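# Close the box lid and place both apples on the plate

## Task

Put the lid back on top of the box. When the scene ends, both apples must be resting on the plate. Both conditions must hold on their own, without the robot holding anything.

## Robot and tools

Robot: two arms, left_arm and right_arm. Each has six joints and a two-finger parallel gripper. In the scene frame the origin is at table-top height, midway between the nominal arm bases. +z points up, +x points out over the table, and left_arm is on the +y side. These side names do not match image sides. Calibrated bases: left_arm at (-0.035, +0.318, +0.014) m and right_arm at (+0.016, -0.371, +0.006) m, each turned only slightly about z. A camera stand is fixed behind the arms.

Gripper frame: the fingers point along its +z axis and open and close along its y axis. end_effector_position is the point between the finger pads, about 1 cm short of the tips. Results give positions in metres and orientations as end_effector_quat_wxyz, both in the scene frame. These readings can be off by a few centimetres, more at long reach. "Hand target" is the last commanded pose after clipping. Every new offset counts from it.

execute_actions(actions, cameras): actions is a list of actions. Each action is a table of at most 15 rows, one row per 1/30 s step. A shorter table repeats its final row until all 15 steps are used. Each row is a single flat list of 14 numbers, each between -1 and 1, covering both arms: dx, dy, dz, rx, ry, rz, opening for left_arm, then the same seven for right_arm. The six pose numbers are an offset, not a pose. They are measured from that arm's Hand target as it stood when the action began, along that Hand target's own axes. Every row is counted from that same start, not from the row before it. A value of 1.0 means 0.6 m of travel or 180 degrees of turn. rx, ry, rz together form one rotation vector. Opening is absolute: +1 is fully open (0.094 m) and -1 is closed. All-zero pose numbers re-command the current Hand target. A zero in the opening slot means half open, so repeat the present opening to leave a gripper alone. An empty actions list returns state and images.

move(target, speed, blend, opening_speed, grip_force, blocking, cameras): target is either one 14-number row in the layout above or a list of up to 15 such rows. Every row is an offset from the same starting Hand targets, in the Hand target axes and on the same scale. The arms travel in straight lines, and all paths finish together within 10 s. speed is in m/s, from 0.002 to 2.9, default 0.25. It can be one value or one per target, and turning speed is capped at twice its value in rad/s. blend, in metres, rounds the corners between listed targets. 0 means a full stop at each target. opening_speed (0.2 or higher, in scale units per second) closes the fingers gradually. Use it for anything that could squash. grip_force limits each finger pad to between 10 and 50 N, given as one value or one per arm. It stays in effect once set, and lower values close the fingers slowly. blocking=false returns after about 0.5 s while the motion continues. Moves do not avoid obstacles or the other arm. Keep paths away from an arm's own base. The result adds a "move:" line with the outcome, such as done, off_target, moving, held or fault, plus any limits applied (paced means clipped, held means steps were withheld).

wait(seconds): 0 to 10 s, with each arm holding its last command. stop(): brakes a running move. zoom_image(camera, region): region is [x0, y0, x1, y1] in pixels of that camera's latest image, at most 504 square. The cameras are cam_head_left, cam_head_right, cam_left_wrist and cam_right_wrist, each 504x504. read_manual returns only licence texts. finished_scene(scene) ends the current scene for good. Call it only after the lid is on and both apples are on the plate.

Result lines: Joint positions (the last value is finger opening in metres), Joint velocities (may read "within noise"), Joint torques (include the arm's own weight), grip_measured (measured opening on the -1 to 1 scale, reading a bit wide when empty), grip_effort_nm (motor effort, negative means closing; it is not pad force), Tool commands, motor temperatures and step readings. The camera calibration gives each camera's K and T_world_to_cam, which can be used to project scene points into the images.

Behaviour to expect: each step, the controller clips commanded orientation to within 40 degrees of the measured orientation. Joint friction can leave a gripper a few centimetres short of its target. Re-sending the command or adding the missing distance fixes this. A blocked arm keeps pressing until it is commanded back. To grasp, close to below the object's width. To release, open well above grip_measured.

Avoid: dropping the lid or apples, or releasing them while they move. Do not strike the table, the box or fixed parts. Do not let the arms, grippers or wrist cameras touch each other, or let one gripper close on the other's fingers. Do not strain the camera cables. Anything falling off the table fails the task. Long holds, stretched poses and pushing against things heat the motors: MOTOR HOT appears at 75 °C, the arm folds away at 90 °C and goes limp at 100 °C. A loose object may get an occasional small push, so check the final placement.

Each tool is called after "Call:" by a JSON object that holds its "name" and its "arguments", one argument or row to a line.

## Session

Call:
{"name": "execute_actions", "arguments": {
  "actions": []
}}

Call:
{"name": "zoom_image", "arguments": {
  "camera": "cam_head_left",
  "region": [230, 130, 370, 270]
}}

Call:
{"name": "zoom_image", "arguments": {
  "camera": "cam_head_right",
  "region": [265, 130, 405, 270]
}}

Call:
{"name": "zoom_image", "arguments": {
  "camera": "cam_head_left",
  "region": [90, 120, 240, 270]
}}

Call:
{"name": "zoom_image", "arguments": {
  "camera": "cam_head_right",
  "region": [120, 120, 270, 270]
}}

Call:
{"name": "zoom_image", "arguments": {
  "camera": "cam_head_right",
  "region": [30, 120, 140, 230]
}}

Scene clock: 0.00 s.
left_arm: end_effector_position=(+0.1661, +0.1650, +0.3415) grip_measured=+1.000 grip_effort_nm=n/a end_effector_quat_wxyz=(+0.525, +0.000, +0.773, -0.356) | right_arm: end_effector_position=(+0.2377, -0.2889, +0.4274) grip_measured=+1.000 grip_effort_nm=n/a end_effector_quat_wxyz=(+0.613, +0.008, +0.755, +0.234)
Joint positions: left_arm=[-0.82 0.515 0.808 -0.492 -0.194 -0.634 0.094] | right_arm=[0.361 0.648 1.191 -0.682 -0.013 0.374 0.094]
Joint velocities: within noise
Joint torques (N m): no reading
Motor temperatures (°C): left_arm=[28 25 31 26 22 22 26] | right_arm=[27 26 33 26 22 26 26]
Heat: left arm: 31 °C; right arm: 33 °C.
Hand target: left_arm +0.1648, +0.1667, +0.3422; +0.526, +0.001, +0.773, -0.354 | right_arm +0.2354, -0.2898, +0.4366; +0.623, +0.006, +0.745, +0.237
Tool commands: left_gripper/opening=+1.0 right_gripper/opening=+1.0
camera_calibration:
cam_left_wrist: T_world_to_cam=[[-0.360301, -0.746228, 0.559755, -0.00921023], [-0.812406, -0.0438905, -0.581438, 0.363958], [0.458454, -0.664242, -0.590426, 0.344912], [0, 0, 0, 1]] pos_world=[0.134237, 0.238206, 0.42042]
cam_right_wrist: T_world_to_cam=[[0.299691, -0.899409, -0.318195, -0.197729], [-0.675432, 0.0355245, -0.736566, 0.513802], [0.673778, 0.435661, -0.596844, 0.338626], [0, 0, 0, 1]] pos_world=[0.178137, -0.343618, 0.517639]

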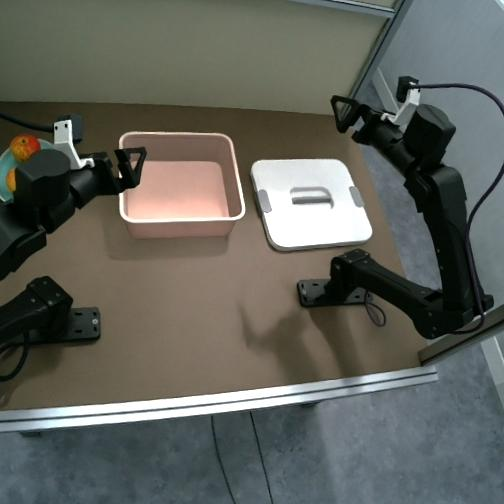

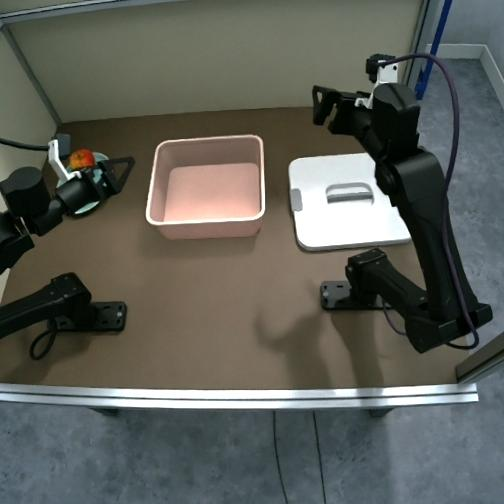

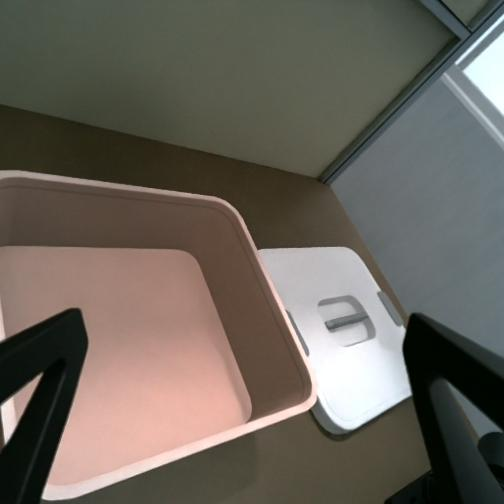

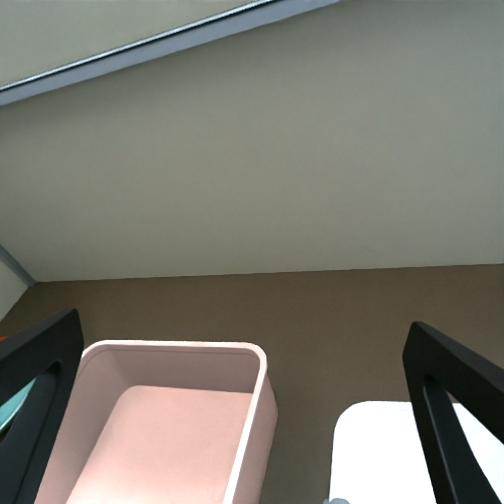

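Scaled by 3.600.

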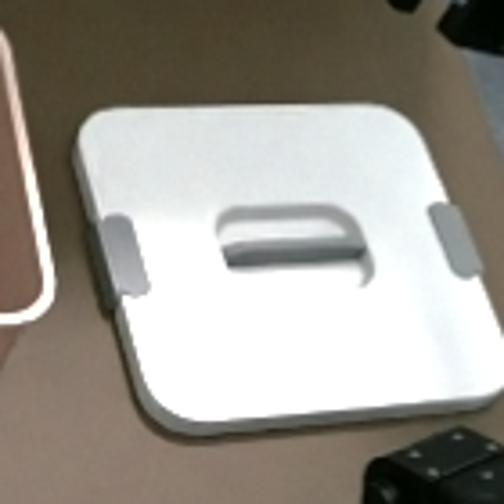

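Scaled by 3.600.

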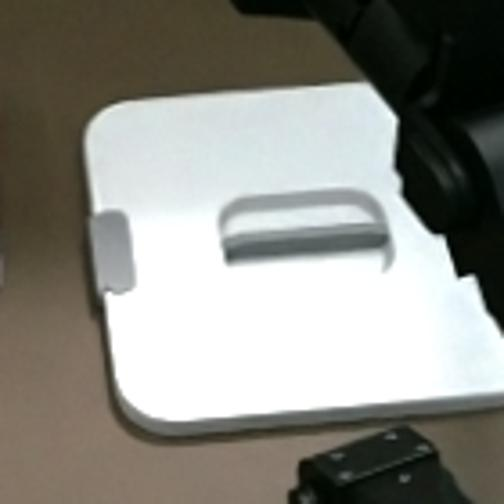

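Scaled by 3.360.

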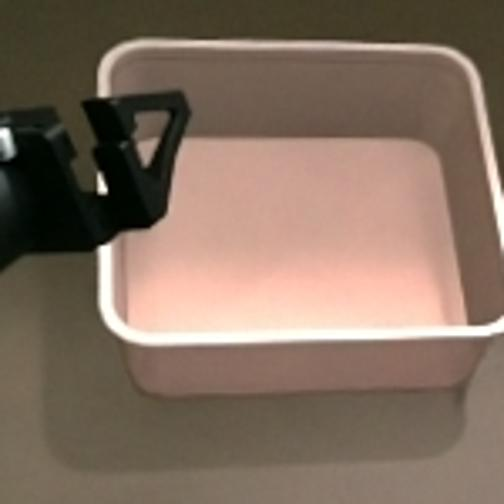

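Scaled by 3.360.

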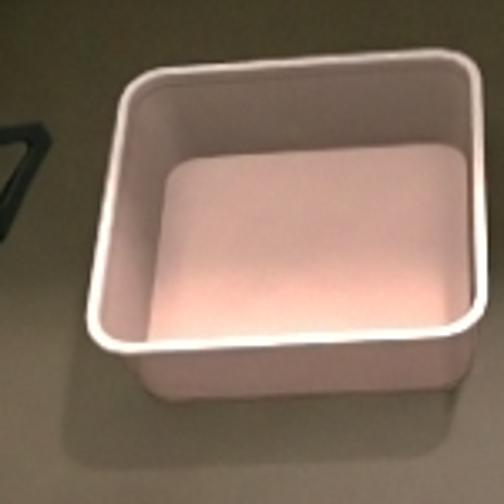

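Scaled by 4.582.

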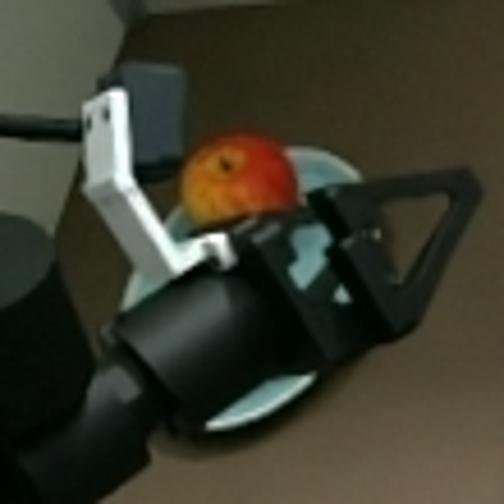

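Call:
{"name": "zoom_image", "arguments": {
  "camera": "cam_head_left",
  "region": [0, 110, 100, 210]
}}

Scaled by 5.040.

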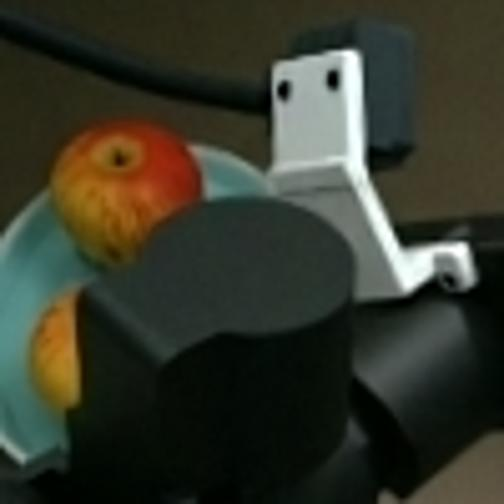

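Call:
{"name": "move", "arguments": {
  "target": [-0.1387,0.236,-0.0813,-0.1809,-0.1214,-0.0433,1, 0.5048,-0.3617,0.1353,-0.3186,0.3244,-0.3346,-0.2],
  "speed": 0.45,
  "cameras": ["all"]
}}

Scene clock: 6.33 s.
left_arm: end_effector_position=(+0.2151, +0.3296, +0.3382) grip_measured=+1.000 grip_effort_nm=-0.03 end_effector_quat_wxyz=(+0.611, -0.267, +0.730, -0.154) | right_arm: end_effector_position=(+0.2939, -0.3608, +0.0623) grip_measured=-0.198 grip_effort_nm=-0.07 end_effector_quat_wxyz=(-0.163, +0.708, -0.655, -0.208)
Joint positions: left_arm=[-0.13 0.508 0.808 -0.513 -0.202 -0.642 0.094] | right_arm=[-0.252 1.826 1.201 -1.188 -0.481 -1.979 0.038]
Joint torques (N m): left_arm=[0.7 1.48 8.09 2.38 -0.02 0.1] | right_arm=[0.36 -8.87 7.19 -0.06 -0.24 -0.1]
Heat: left arm: 32 °C; right arm: 34 °C.
Hand target: left_arm +0.2155, +0.3304, +0.3421; +0.616, -0.263, +0.727, -0.153 | right_arm +0.3055, -0.3618, +0.0687; -0.174, +0.716, -0.648, -0.192
Off the commanded pose: left_arm 0.004 m, 1 deg | right_arm 0.013 m, 3 deg.
move: off_target (right_arm)
camera_calibration:
cam_left_wrist: T_world_to_cam=[[0.211802, -0.800663, 0.560428, 0.0277078], [-0.6004, -0.559066, -0.571808, 0.530017], [0.771141, -0.215371, -0.59913, 0.217594], [0, 0, 0, 1]] pos_world=[0.144558, 0.365363, 0.417907]
cam_right_wrist: T_world_to_cam=[[0.98992, 0.138924, -0.027539, -0.24184], [0.139085, -0.990272, 0.00399475, -0.370134], [-0.0267161, -0.00778474, -0.999613, 0.185103], [0, 0, 0, 1]] pos_world=[0.295827, -0.331495, 0.17985]

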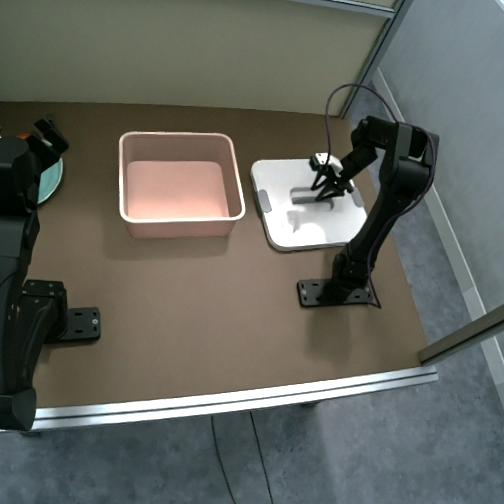

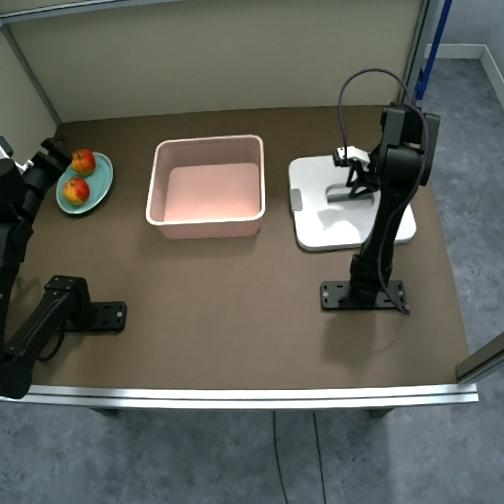

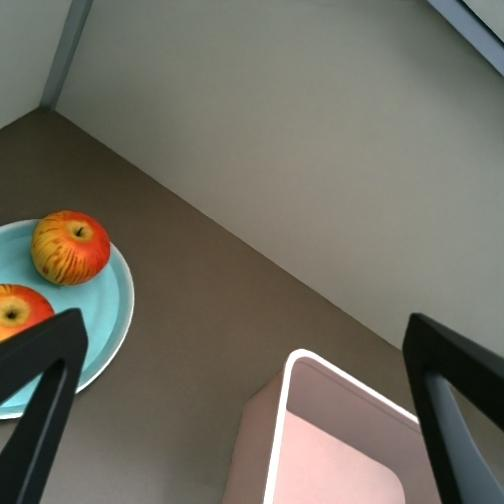

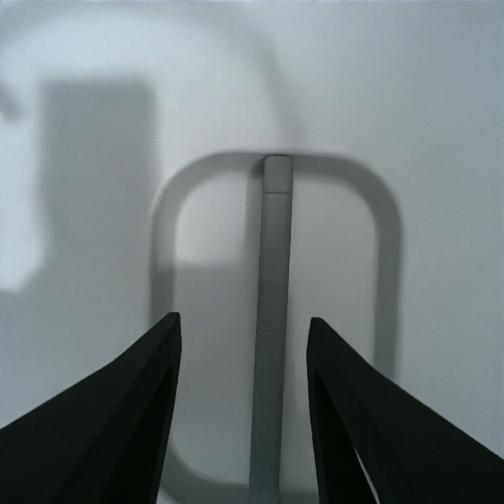

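Call:
{"name": "move", "arguments": {
  "target": [0,0,0,0,0,0,1, 0.0095,0.0083,0.019,0.0031,0,0.0053,-0.2],
  "speed": 0.08,
  "cameras": ["cam_right_wrist"]
}}

Scene clock: 8.30 s.
left_arm: end_effector_position=(+0.2151, +0.3296, +0.3383) grip_measured=+1.000 grip_effort_nm=-0.03 end_effector_quat_wxyz=(+0.611, -0.267, +0.729, -0.154) | right_arm: end_effector_position=(+0.3021, -0.3632, +0.0560) grip_measured=-0.198 grip_effort_nm=-0.07 end_effector_quat_wxyz=(-0.172, +0.713, -0.653, -0.189)
Joint positions: left_arm=[-0.13 0.508 0.808 -0.512 -0.202 -0.642 0.094] | right_arm=[-0.252 1.826 1.184 -1.126 -0.48 -1.979 0.038]
Joint torques (N m): left_arm=[0.73 1.47 8.08 2.38 0 0.1] | right_arm=[-0.14 -9.43 3.75 0 -0.32 0.05]
Heat: left arm: 32 °C; right arm: 34 °C.
Hand target: left_arm +0.2155, +0.3304, +0.3421; +0.616, -0.263, +0.727, -0.153 | right_arm +0.3005, -0.3616, +0.0560; -0.175, +0.710, -0.655, -0.191
Off the commanded pose: left_arm 0.004 m, 1 deg | right_arm 0.002 m, 1 deg.
move: done
camera_calibration:
cam_right_wrist: T_world_to_cam=[[0.990294, 0.138368, 0.0130863, -0.252284], [0.138052, -0.990167, 0.0226105, -0.374272], [0.0160862, -0.0205845, -0.999659, 0.161544], [0, 0, 0, 1]] pos_world=[0.298906, -0.332358, 0.173253]
Images, in order (width x height): cam_right_wrist 504x504.

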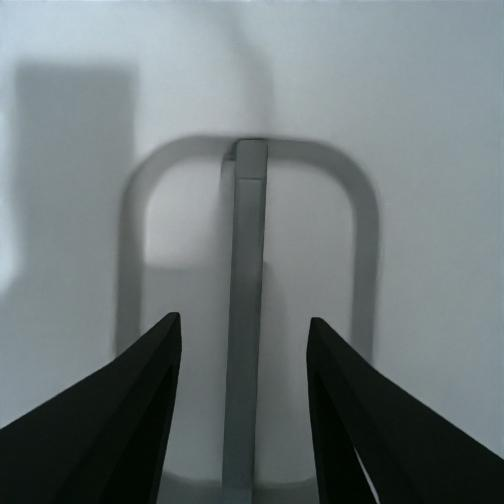

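Call:
{"name": "move", "arguments": {
  "target": [
    [0,0,0,0,0,0,1, 0.0203,0,0.0352,0.0014,0,0.0024,-0.2],
    [0,0,0,0,0,0,1, 0.0203,0,0.0352,0.0014,0,0.0024,-1]
  ],
  "speed": 0.06,
  "opening_speed": 0.8,
  "cameras": ["cam_right_wrist"]
}}

Scene clock: 10.93 s.
left_arm: end_effector_position=(+0.2151, +0.3296, +0.3383) grip_measured=+1.000 grip_effort_nm=-0.03 end_effector_quat_wxyz=(+0.611, -0.267, +0.729, -0.154) | right_arm: end_effector_position=(+0.3026, -0.3633, +0.0336) grip_measured=-0.796 grip_effort_nm=-1.01 end_effector_quat_wxyz=(-0.174, +0.712, -0.655, -0.184)
Joint positions: left_arm=[-0.13 0.508 0.808 -0.512 -0.202 -0.642 0.094] | right_arm=[-0.252 1.854 1.125 -1.026 -0.48 -1.97 0.01]
Joint torques (N m): left_arm=[0.69 1.44 8.09 2.39 -0.02 0.1] | right_arm=[-0.23 -8.65 3.66 0.04 -0.33 0.05]
Heat: left arm: 32 °C; right arm: 34 °C.
Hand target: left_arm +0.2155, +0.3304, +0.3421; +0.616, -0.263, +0.727, -0.153 | right_arm +0.3004, -0.3616, +0.0316; -0.176, +0.707, -0.658, -0.190
Off the commanded pose: left_arm 0.004 m, 1 deg | right_arm 0.003 m, 1 deg.
move: done
camera_calibration:
cam_right_wrist: T_world_to_cam=[[0.991186, 0.130852, 0.020683, -0.255724], [0.130266, -0.991097, 0.0275147, -0.372148], [0.0240992, -0.0245779, -0.999407, 0.135202], [0, 0, 0, 1]] pos_world=[0.29869, -0.33205, 0.150651]
Images, in order (width x height): cam_right_wrist 504x504.

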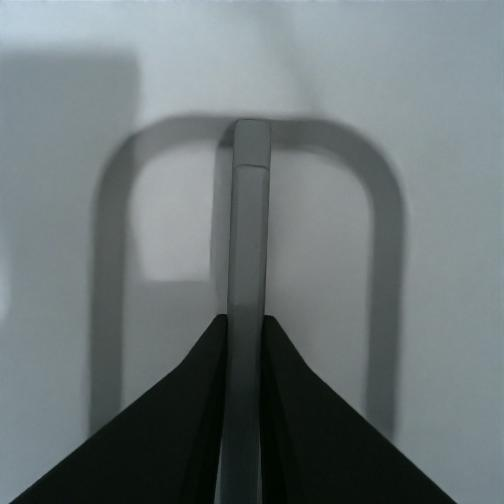

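Call:
{"name": "move", "arguments": {
  "target": [
    [0,0,0,0,0,0,1, -0.15,-0.0085,-0.2085,0,0,0,-1],
    [0,0,0,0,0,0,1, -0.6853,-0.061,0.0908,0.015,-0.0077,0.009,-1],
    [0,0,0,0,0,0,1, -0.6558,-0.0597,0.1488,0.015,-0.0077,0.009,-1]
  ],
  "speed": [0.18, 0.22, 0.07],
  "blend": [0.03, 0.015, 0],
  "cameras": ["all"]
}}

Call:
{"name": "zoom_image", "arguments": {
  "camera": "cam_head_left",
  "region": [105, 180, 185, 260]
}}

Call:
{"name": "zoom_image", "arguments": {
  "camera": "cam_head_left",
  "region": [185, 180, 265, 260]
}}

Call:
{"name": "zoom_image", "arguments": {
  "camera": "cam_head_right",
  "region": [125, 180, 205, 260]
}}

Call:
{"name": "zoom_image", "arguments": {
  "camera": "cam_head_right",
  "region": [205, 180, 285, 260]
}}

Call:
{"name": "zoom_image", "arguments": {
  "camera": "cam_left_wrist",
  "region": [200, 254, 450, 504]
}}

Scene clock: 16.07 s.
left_arm: end_effector_position=(+0.2151, +0.3296, +0.3383) grip_measured=+1.000 grip_effort_nm=-0.03 end_effector_quat_wxyz=(+0.611, -0.267, +0.729, -0.154) | right_arm: end_effector_position=(+0.3060, +0.0192, +0.1435) grip_measured=-0.796 grip_effort_nm=-1.01 end_effector_quat_wxyz=(-0.178, +0.693, -0.675, -0.179)
Joint positions: left_arm=[-0.13 0.508 0.808 -0.512 -0.202 -0.642 0.094] | right_arm=[0.821 2.052 1.84 -0.982 -0.352 -0.728 0.01]
Joint torques (N m): left_arm=[0.72 1.48 8.08 2.39 -0.01 0.1] | right_arm=[0.17 -13.82 5.18 1.22 -0.32 0.08]
Motor temperatures (°C): left_arm=[28 25 32 32 22 22 26] | right_arm=[27 28 34 26 22 26 26]
Heat: left arm: 32 °C; right arm: 34 °C.
Hand target: left_arm +0.2155, +0.3304, +0.3421; +0.616, -0.263, +0.727, -0.153 | right_arm +0.3081, +0.0254, +0.1515; -0.198, +0.691, -0.670, -0.185
Off the commanded pose: left_arm 0.004 m, 1 deg | right_arm 0.010 m, 3 deg.
move: off_target (right_arm)
camera_calibration:
cam_left_wrist: T_world_to_cam=[[0.211656, -0.800602, 0.56057, 0.0275904], [-0.600169, -0.559151, -0.571967, 0.53014], [0.771361, -0.215376, -0.598844, 0.217504], [0, 0, 0, 1]] pos_world=[0.144559, 0.365362, 0.418007]
cam_right_wrist: T_world_to_cam=[[0.996995, 0.0750857, 0.0190519, -0.312018], [0.0745118, -0.996792, 0.0292313, 0.0203983], [0.0211856, -0.0277238, -0.999391, 0.255256], [0, 0, 0, 1]] pos_world=[0.304153, 0.0508376, 0.260449]

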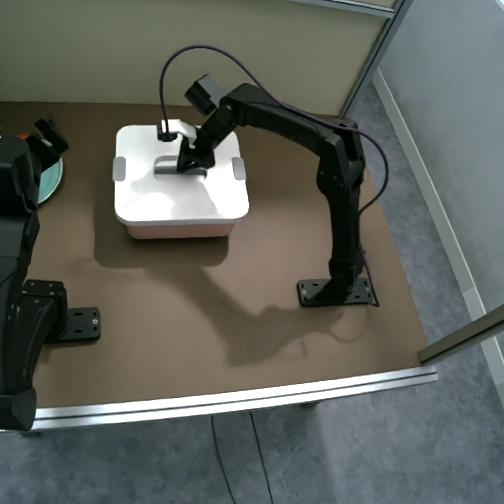

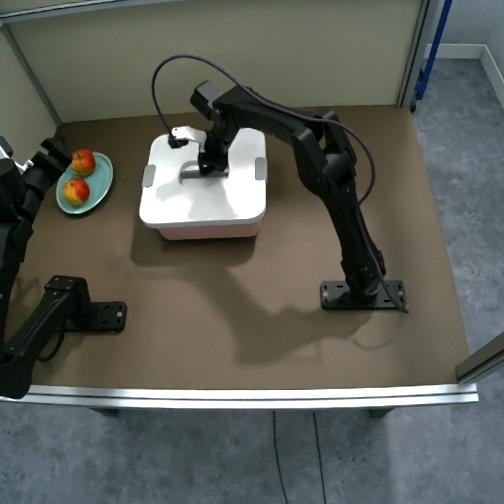

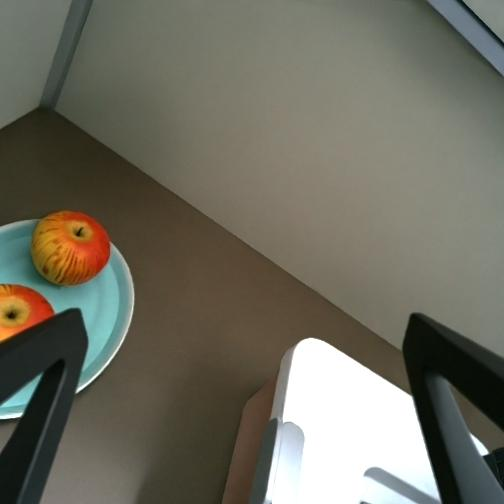

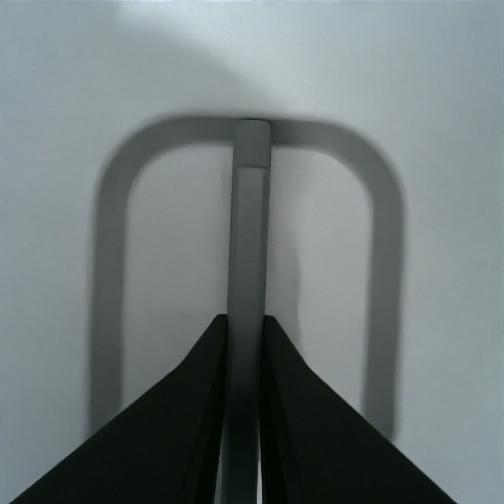

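Scaled by 6.300.

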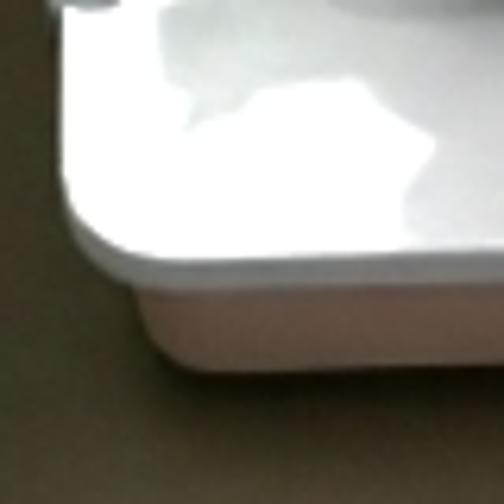

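Scaled by 6.300.

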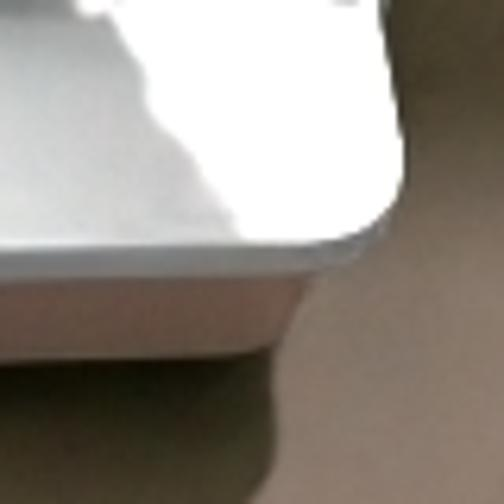

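Scaled by 6.300.

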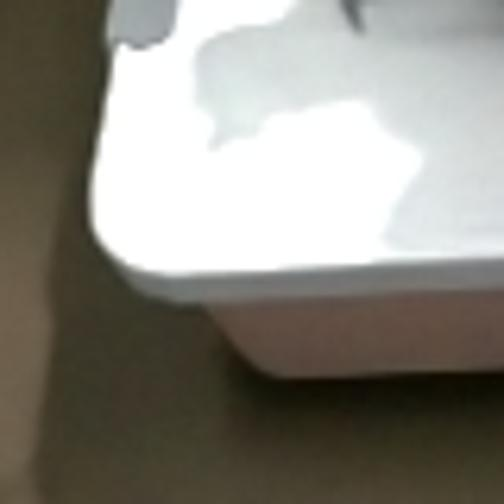

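Scaled by 6.300.

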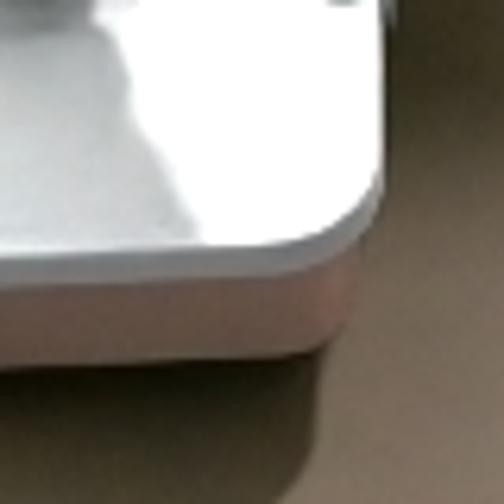

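Scaled by 2.016.

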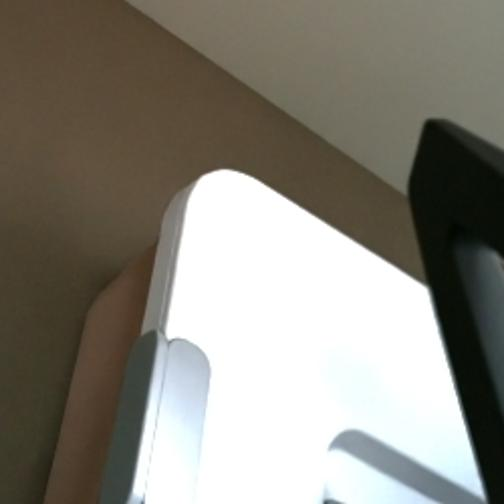

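Call:
{"name": "move", "arguments": {
  "target": [0,0,0,0,0,0,1, 0.0005,-0.0075,0,0,0,0,-1],
  "speed": 0.05
}}

Scene clock: 18.03 s.
left_arm: end_effector_position=(+0.2151, +0.3296, +0.3383) grip_measured=+1.000 grip_effort_nm=-0.03 end_effector_quat_wxyz=(+0.611, -0.267, +0.729, -0.154) | right_arm: end_effector_position=(+0.3060, +0.0192, +0.1435) grip_measured=-0.796 grip_effort_nm=-1.01 end_effector_quat_wxyz=(-0.178, +0.693, -0.675, -0.179)
Joint positions: left_arm=[-0.13 0.508 0.808 -0.512 -0.202 -0.642 0.094] | right_arm=[0.821 2.052 1.84 -0.982 -0.352 -0.727 0.01]
Joint torques (N m): left_arm=[0.73 1.47 8.08 2.38 -0.02 0.11] | right_arm=[-0.62 -12.67 6.56 1.15 -0.31 -0.02]
Heat: left arm: 32 °C; right arm: 34 °C.
Hand target: left_arm +0.2155, +0.3304, +0.3421; +0.616, -0.263, +0.727, -0.153 | right_arm +0.3126, +0.0252, +0.1514; -0.198, +0.691, -0.670, -0.185
Off the commanded pose: left_arm 0.004 m, 1 deg | right_arm 0.012 m, 3 deg.
move: off_target (right_arm)

Call:
{"name": "move", "arguments": {
  "target": [0,0,0,0,0,0,1, 0.0003,-0.005,0,0,0,0,-1],
  "speed": 0.05
}}

Scene clock: 18.97 s.
left_arm: end_effector_position=(+0.2151, +0.3296, +0.3383) grip_measured=+1.000 grip_effort_nm=-0.03 end_effector_quat_wxyz=(+0.611, -0.267, +0.729, -0.154) | right_arm: end_effector_position=(+0.3085, +0.0178, +0.1391) grip_measured=-0.796 grip_effort_nm=-1.01 end_effector_quat_wxyz=(-0.174, +0.692, -0.678, -0.178)
Joint positions: left_arm=[-0.13 0.508 0.808 -0.512 -0.202 -0.642 0.094] | right_arm=[0.815 2.061 1.84 -0.981 -0.351 -0.729 0.01]
Joint torques (N m): left_arm=[0.7 1.47 8.06 2.38 -0.02 0.1] | right_arm=[-0.61 -12.85 7.54 1.07 -0.33 -0.06]
Heat: left arm: 33 °C; right arm: 34 °C.
Hand target: left_arm +0.2155, +0.3304, +0.3421; +0.616, -0.263, +0.727, -0.153 | right_arm +0.3156, +0.0252, +0.1514; -0.198, +0.691, -0.670, -0.185
Off the commanded pose: left_arm 0.004 m, 1 deg | right_arm 0.016 m, 3 deg.
move: off_target (right_arm)

Call:
{"name": "move", "arguments": {
  "target": [0,0,0,0,0,0,1, 0.0263,0.0073,0.046,0,0,0,-1],
  "speed": 0.04,
  "cameras": ["cam_head_left","cam_head_right","cam_left_wrist"]
}}

Call:
{"name": "zoom_image", "arguments": {
  "camera": "cam_head_left",
  "region": [105, 180, 185, 260]
}}

Call:
{"name": "zoom_image", "arguments": {
  "camera": "cam_head_left",
  "region": [185, 180, 265, 260]
}}

Call:
{"name": "zoom_image", "arguments": {
  "camera": "cam_head_right",
  "region": [125, 180, 205, 260]
}}

Call:
{"name": "zoom_image", "arguments": {
  "camera": "cam_head_right",
  "region": [205, 180, 285, 260]
}}

Call:
{"name": "zoom_image", "arguments": {
  "camera": "cam_left_wrist",
  "region": [200, 254, 450, 504]
}}

Scene clock: 20.63 s.
left_arm: end_effector_position=(+0.2151, +0.3296, +0.3383) grip_measured=+1.000 grip_effort_nm=-0.03 end_effector_quat_wxyz=(+0.611, -0.267, +0.729, -0.154) | right_arm: end_effector_position=(+0.3116, +0.0236, +0.1210) grip_measured=-0.796 grip_effort_nm=-1.01 end_effector_quat_wxyz=(-0.190, +0.692, -0.672, -0.183)
Joint positions: left_arm=[-0.13 0.508 0.808 -0.512 -0.202 -0.642 0.094] | right_arm=[0.815 2.061 1.755 -0.864 -0.362 -0.729 0.01]
Joint torques (N m): left_arm=[0.7 1.46 8.09 2.38 0 0.11] | right_arm=[0.08 -13.16 4.12 1.25 -0.2 0.02]
Heat: left arm: 33 °C; right arm: 34 °C.
Hand target: left_arm +0.2155, +0.3304, +0.3421; +0.616, -0.263, +0.727, -0.153 | right_arm +0.3121, +0.0260, +0.1195; -0.198, +0.691, -0.670, -0.185
Off the commanded pose: left_arm 0.004 m, 1 deg | right_arm 0.003 m, 1 deg.
move: done
camera_calibration:
cam_left_wrist: T_world_to_cam=[[0.211656, -0.800602, 0.56057, 0.0275904], [-0.600169, -0.559151, -0.571967, 0.53014], [0.771361, -0.215376, -0.598844, 0.217504], [0, 0, 0, 1]] pos_world=[0.144559, 0.365362, 0.418007]
Images, in order (width x height): cam_head_left 504x504, cam_head_right 504x504, cam_left_wrist 504x504.

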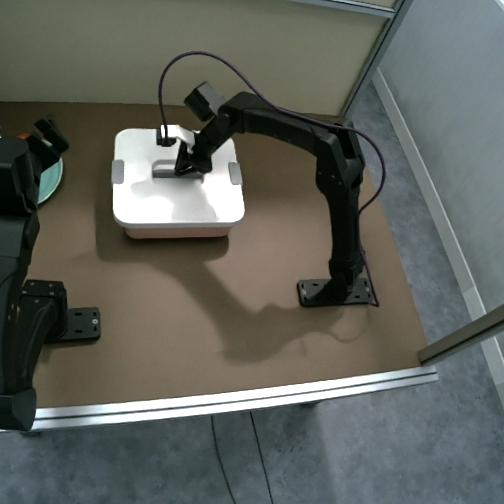

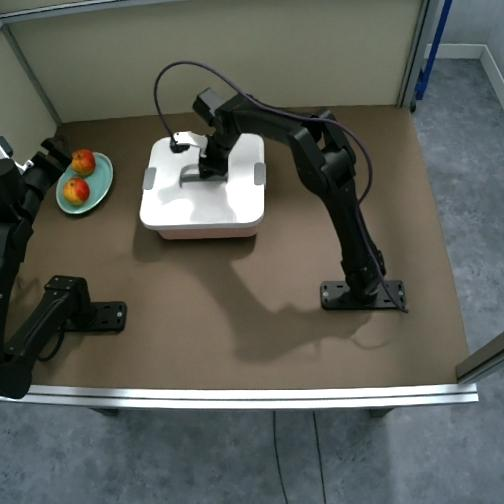

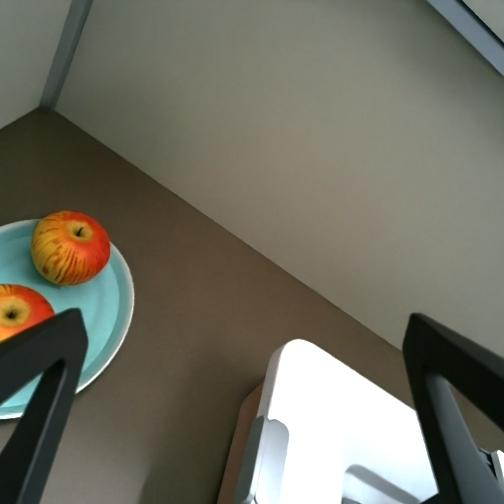

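Scaled by 6.300.

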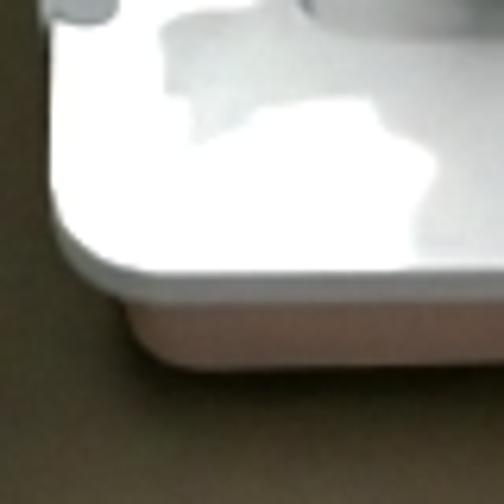

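Scaled by 6.300.

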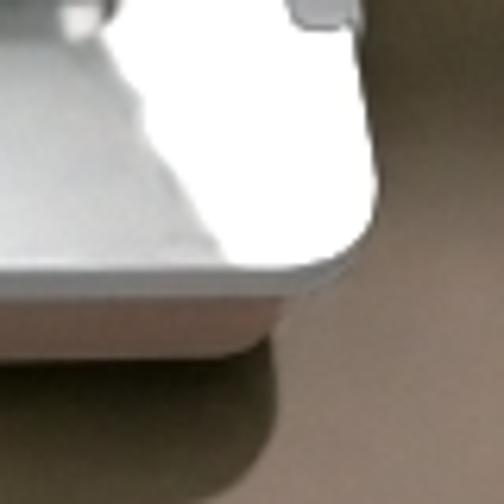

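Scaled by 6.300.

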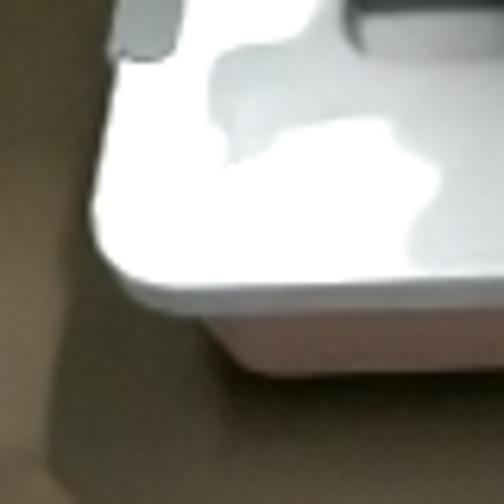

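Scaled by 6.300.

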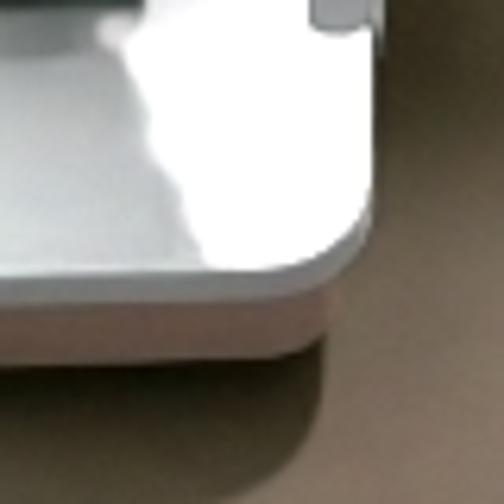

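Scaled by 2.016.

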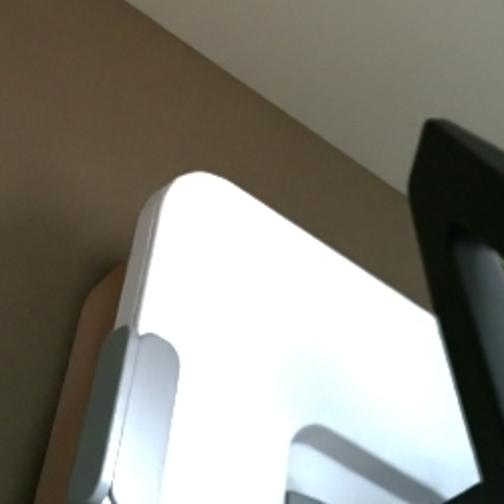

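Call:
{"name": "move", "arguments": {
  "target": [0,0,0,0,0,0,1, 0.0043,0.0002,0.0071,0,0.0089,0,-1],
  "speed": 0.04,
  "cameras": ["cam_head_left"]
}}

Call:
{"name": "zoom_image", "arguments": {
  "camera": "cam_head_left",
  "region": [105, 180, 185, 260]
}}

Call:
{"name": "zoom_image", "arguments": {
  "camera": "cam_head_left",
  "region": [185, 180, 265, 260]
}}

Scene clock: 21.87 s.
left_arm: end_effector_position=(+0.2151, +0.3296, +0.3383) grip_measured=+1.000 grip_effort_nm=-0.03 end_effector_quat_wxyz=(+0.611, -0.267, +0.729, -0.154) | right_arm: end_effector_position=(+0.3116, +0.0236, +0.1210) grip_measured=-0.796 grip_effort_nm=-1.01 end_effector_quat_wxyz=(-0.190, +0.692, -0.672, -0.183)
Joint positions: left_arm=[-0.13 0.508 0.808 -0.512 -0.202 -0.642 0.094] | right_arm=[0.815 2.061 1.755 -0.864 -0.362 -0.729 0.01]
Joint torques (N m): left_arm=[0.69 1.47 8.03 2.38 -0.01 0.1] | right_arm=[0.76 -11.6 5.44 1.06 -0.02 0.02]
Heat: left arm: 33 °C; right arm: 34 °C.
Hand target: left_arm +0.2155, +0.3304, +0.3421; +0.616, -0.263, +0.727, -0.153 | right_arm +0.3121, +0.0260, +0.1145; -0.189, +0.694, -0.672, -0.176
Off the commanded pose: left_arm 0.004 m, 1 deg | right_arm 0.007 m, 1 deg.
move: done
Images, in order (width x height): cam_head_left 504x504.

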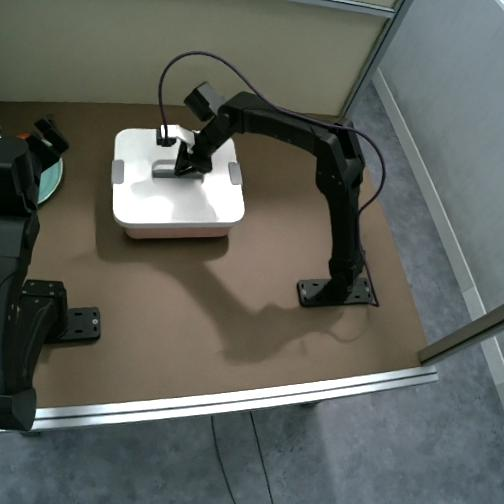

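Scaled by 6.300.

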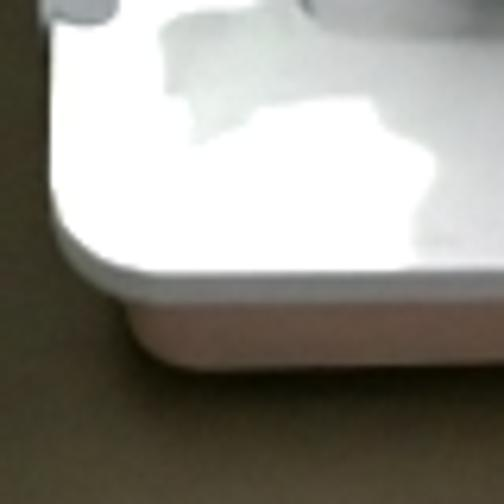

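Scaled by 6.300.

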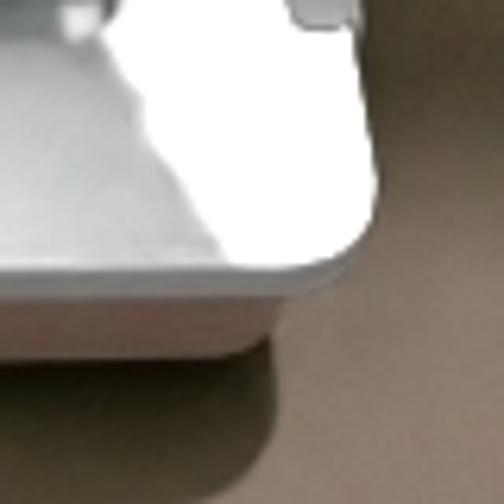

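Call:
{"name": "move", "arguments": {
  "target": [
    [0,0,0,0,0,0,1, -0.0046,-0.0002,-0.0079,0,0,0,-1],
    [0,0,0,0,0,0,1, -0.0046,-0.0002,-0.0079,0,0,0,-0.4],
    [0,0,0,0,0,0,1, -0.0046,-0.0002,-0.1746,0,0,0,-0.4]
  ],
  "speed": [0.04, 0.04, 0.15],
  "opening_speed": 0.7,
  "cameras": ["all"]
}}

Call:
{"name": "zoom_image", "arguments": {
  "camera": "cam_head_left",
  "region": [105, 180, 185, 260]
}}

Call:
{"name": "zoom_image", "arguments": {
  "camera": "cam_head_left",
  "region": [185, 180, 265, 260]
}}

Call:
{"name": "zoom_image", "arguments": {
  "camera": "cam_head_right",
  "region": [125, 110, 275, 260]
}}

Call:
{"name": "zoom_image", "arguments": {
  "camera": "cam_head_right",
  "region": [30, 130, 130, 230]
}}

Scene clock: 25.57 s.
left_arm: end_effector_position=(+0.2151, +0.3296, +0.3383) grip_measured=+1.000 grip_effort_nm=-0.03 end_effector_quat_wxyz=(+0.611, -0.267, +0.729, -0.154) | right_arm: end_effector_position=(+0.3108, -0.0283, +0.1824) grip_measured=-0.402 grip_effort_nm=0.11 end_effector_quat_wxyz=(-0.162, +0.692, -0.684, -0.165)
Joint positions: left_arm=[-0.13 0.508 0.808 -0.512 -0.202 -0.642 0.094] | right_arm=[0.741 1.981 1.913 -1.188 -0.349 -0.805 0.028]
Joint torques (N m): left_arm=[0.72 1.46 8.1 2.39 -0.01 0.1] | right_arm=[-0.31 -14 8.43 0.75 -0.41 -0.1]
Heat: left arm: 34 °C; right arm: 35 °C.
Hand target: left_arm +0.2155, +0.3304, +0.3421; +0.616, -0.263, +0.727, -0.153 | right_arm +0.3110, -0.0239, +0.2065; -0.189, +0.694, -0.672, -0.176
Off the commanded pose: left_arm 0.004 m, 1 deg | right_arm 0.025 m, 4 deg.
move: off_target (right_arm)
camera_calibration:
cam_left_wrist: T_world_to_cam=[[0.211656, -0.800602, 0.56057, 0.0275904], [-0.600169, -0.559151, -0.571967, 0.53014], [0.771361, -0.215376, -0.598844, 0.217504], [0, 0, 0, 1]] pos_world=[0.144559, 0.365362, 0.418007]
cam_right_wrist: T_world_to_cam=[[0.99796, 0.0631468, 0.00936601, -0.312777], [0.062305, -0.995417, 0.0725469, -0.0325132], [0.0139042, -0.0718154, -0.997321, 0.293396], [0, 0, 0, 1]] pos_world=[0.310086, 0.00845701, 0.297898]

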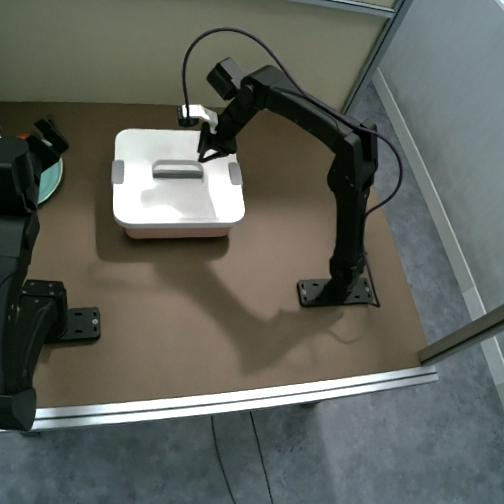

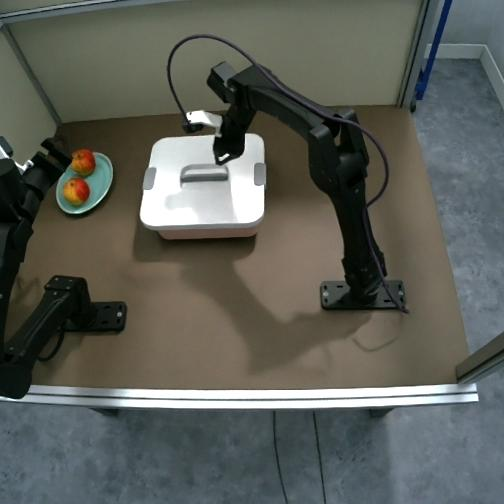

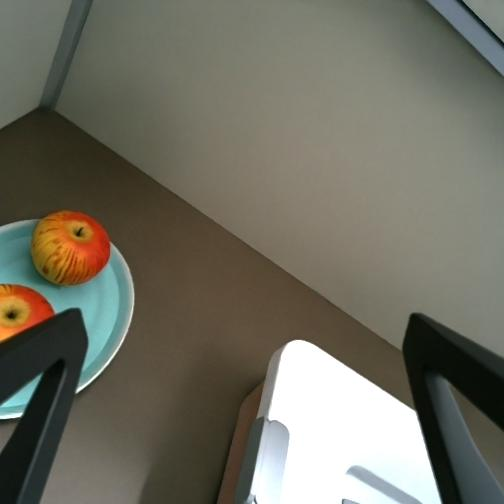

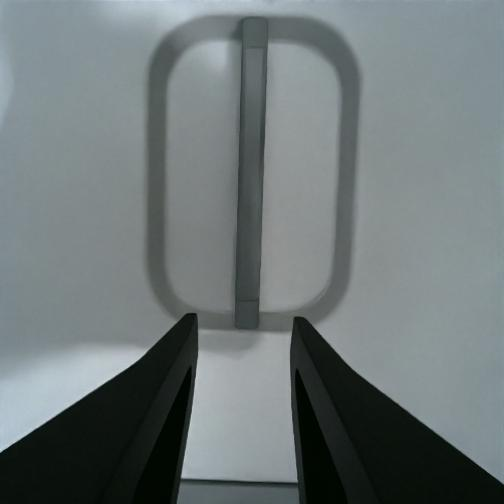

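Scaled by 6.300.

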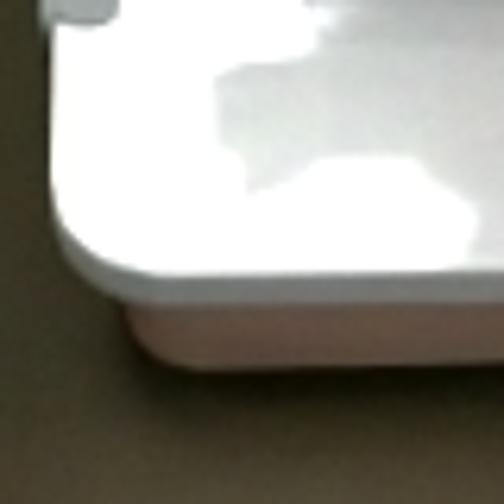

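Scaled by 6.300.

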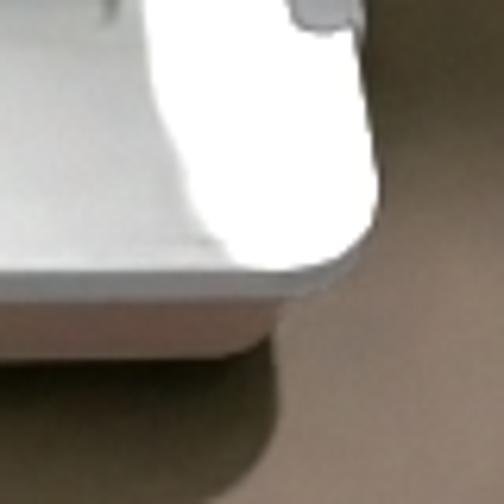

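Scaled by 3.360.

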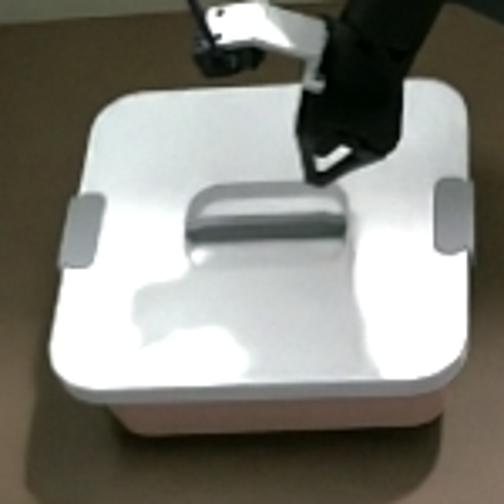

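Scaled by 5.040.

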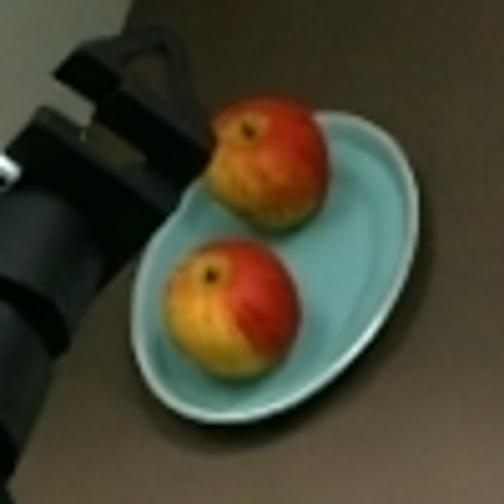

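Call:
{"name": "finished_scene", "arguments": {
  "scene": 3
}}

The scene is finished: the task was done.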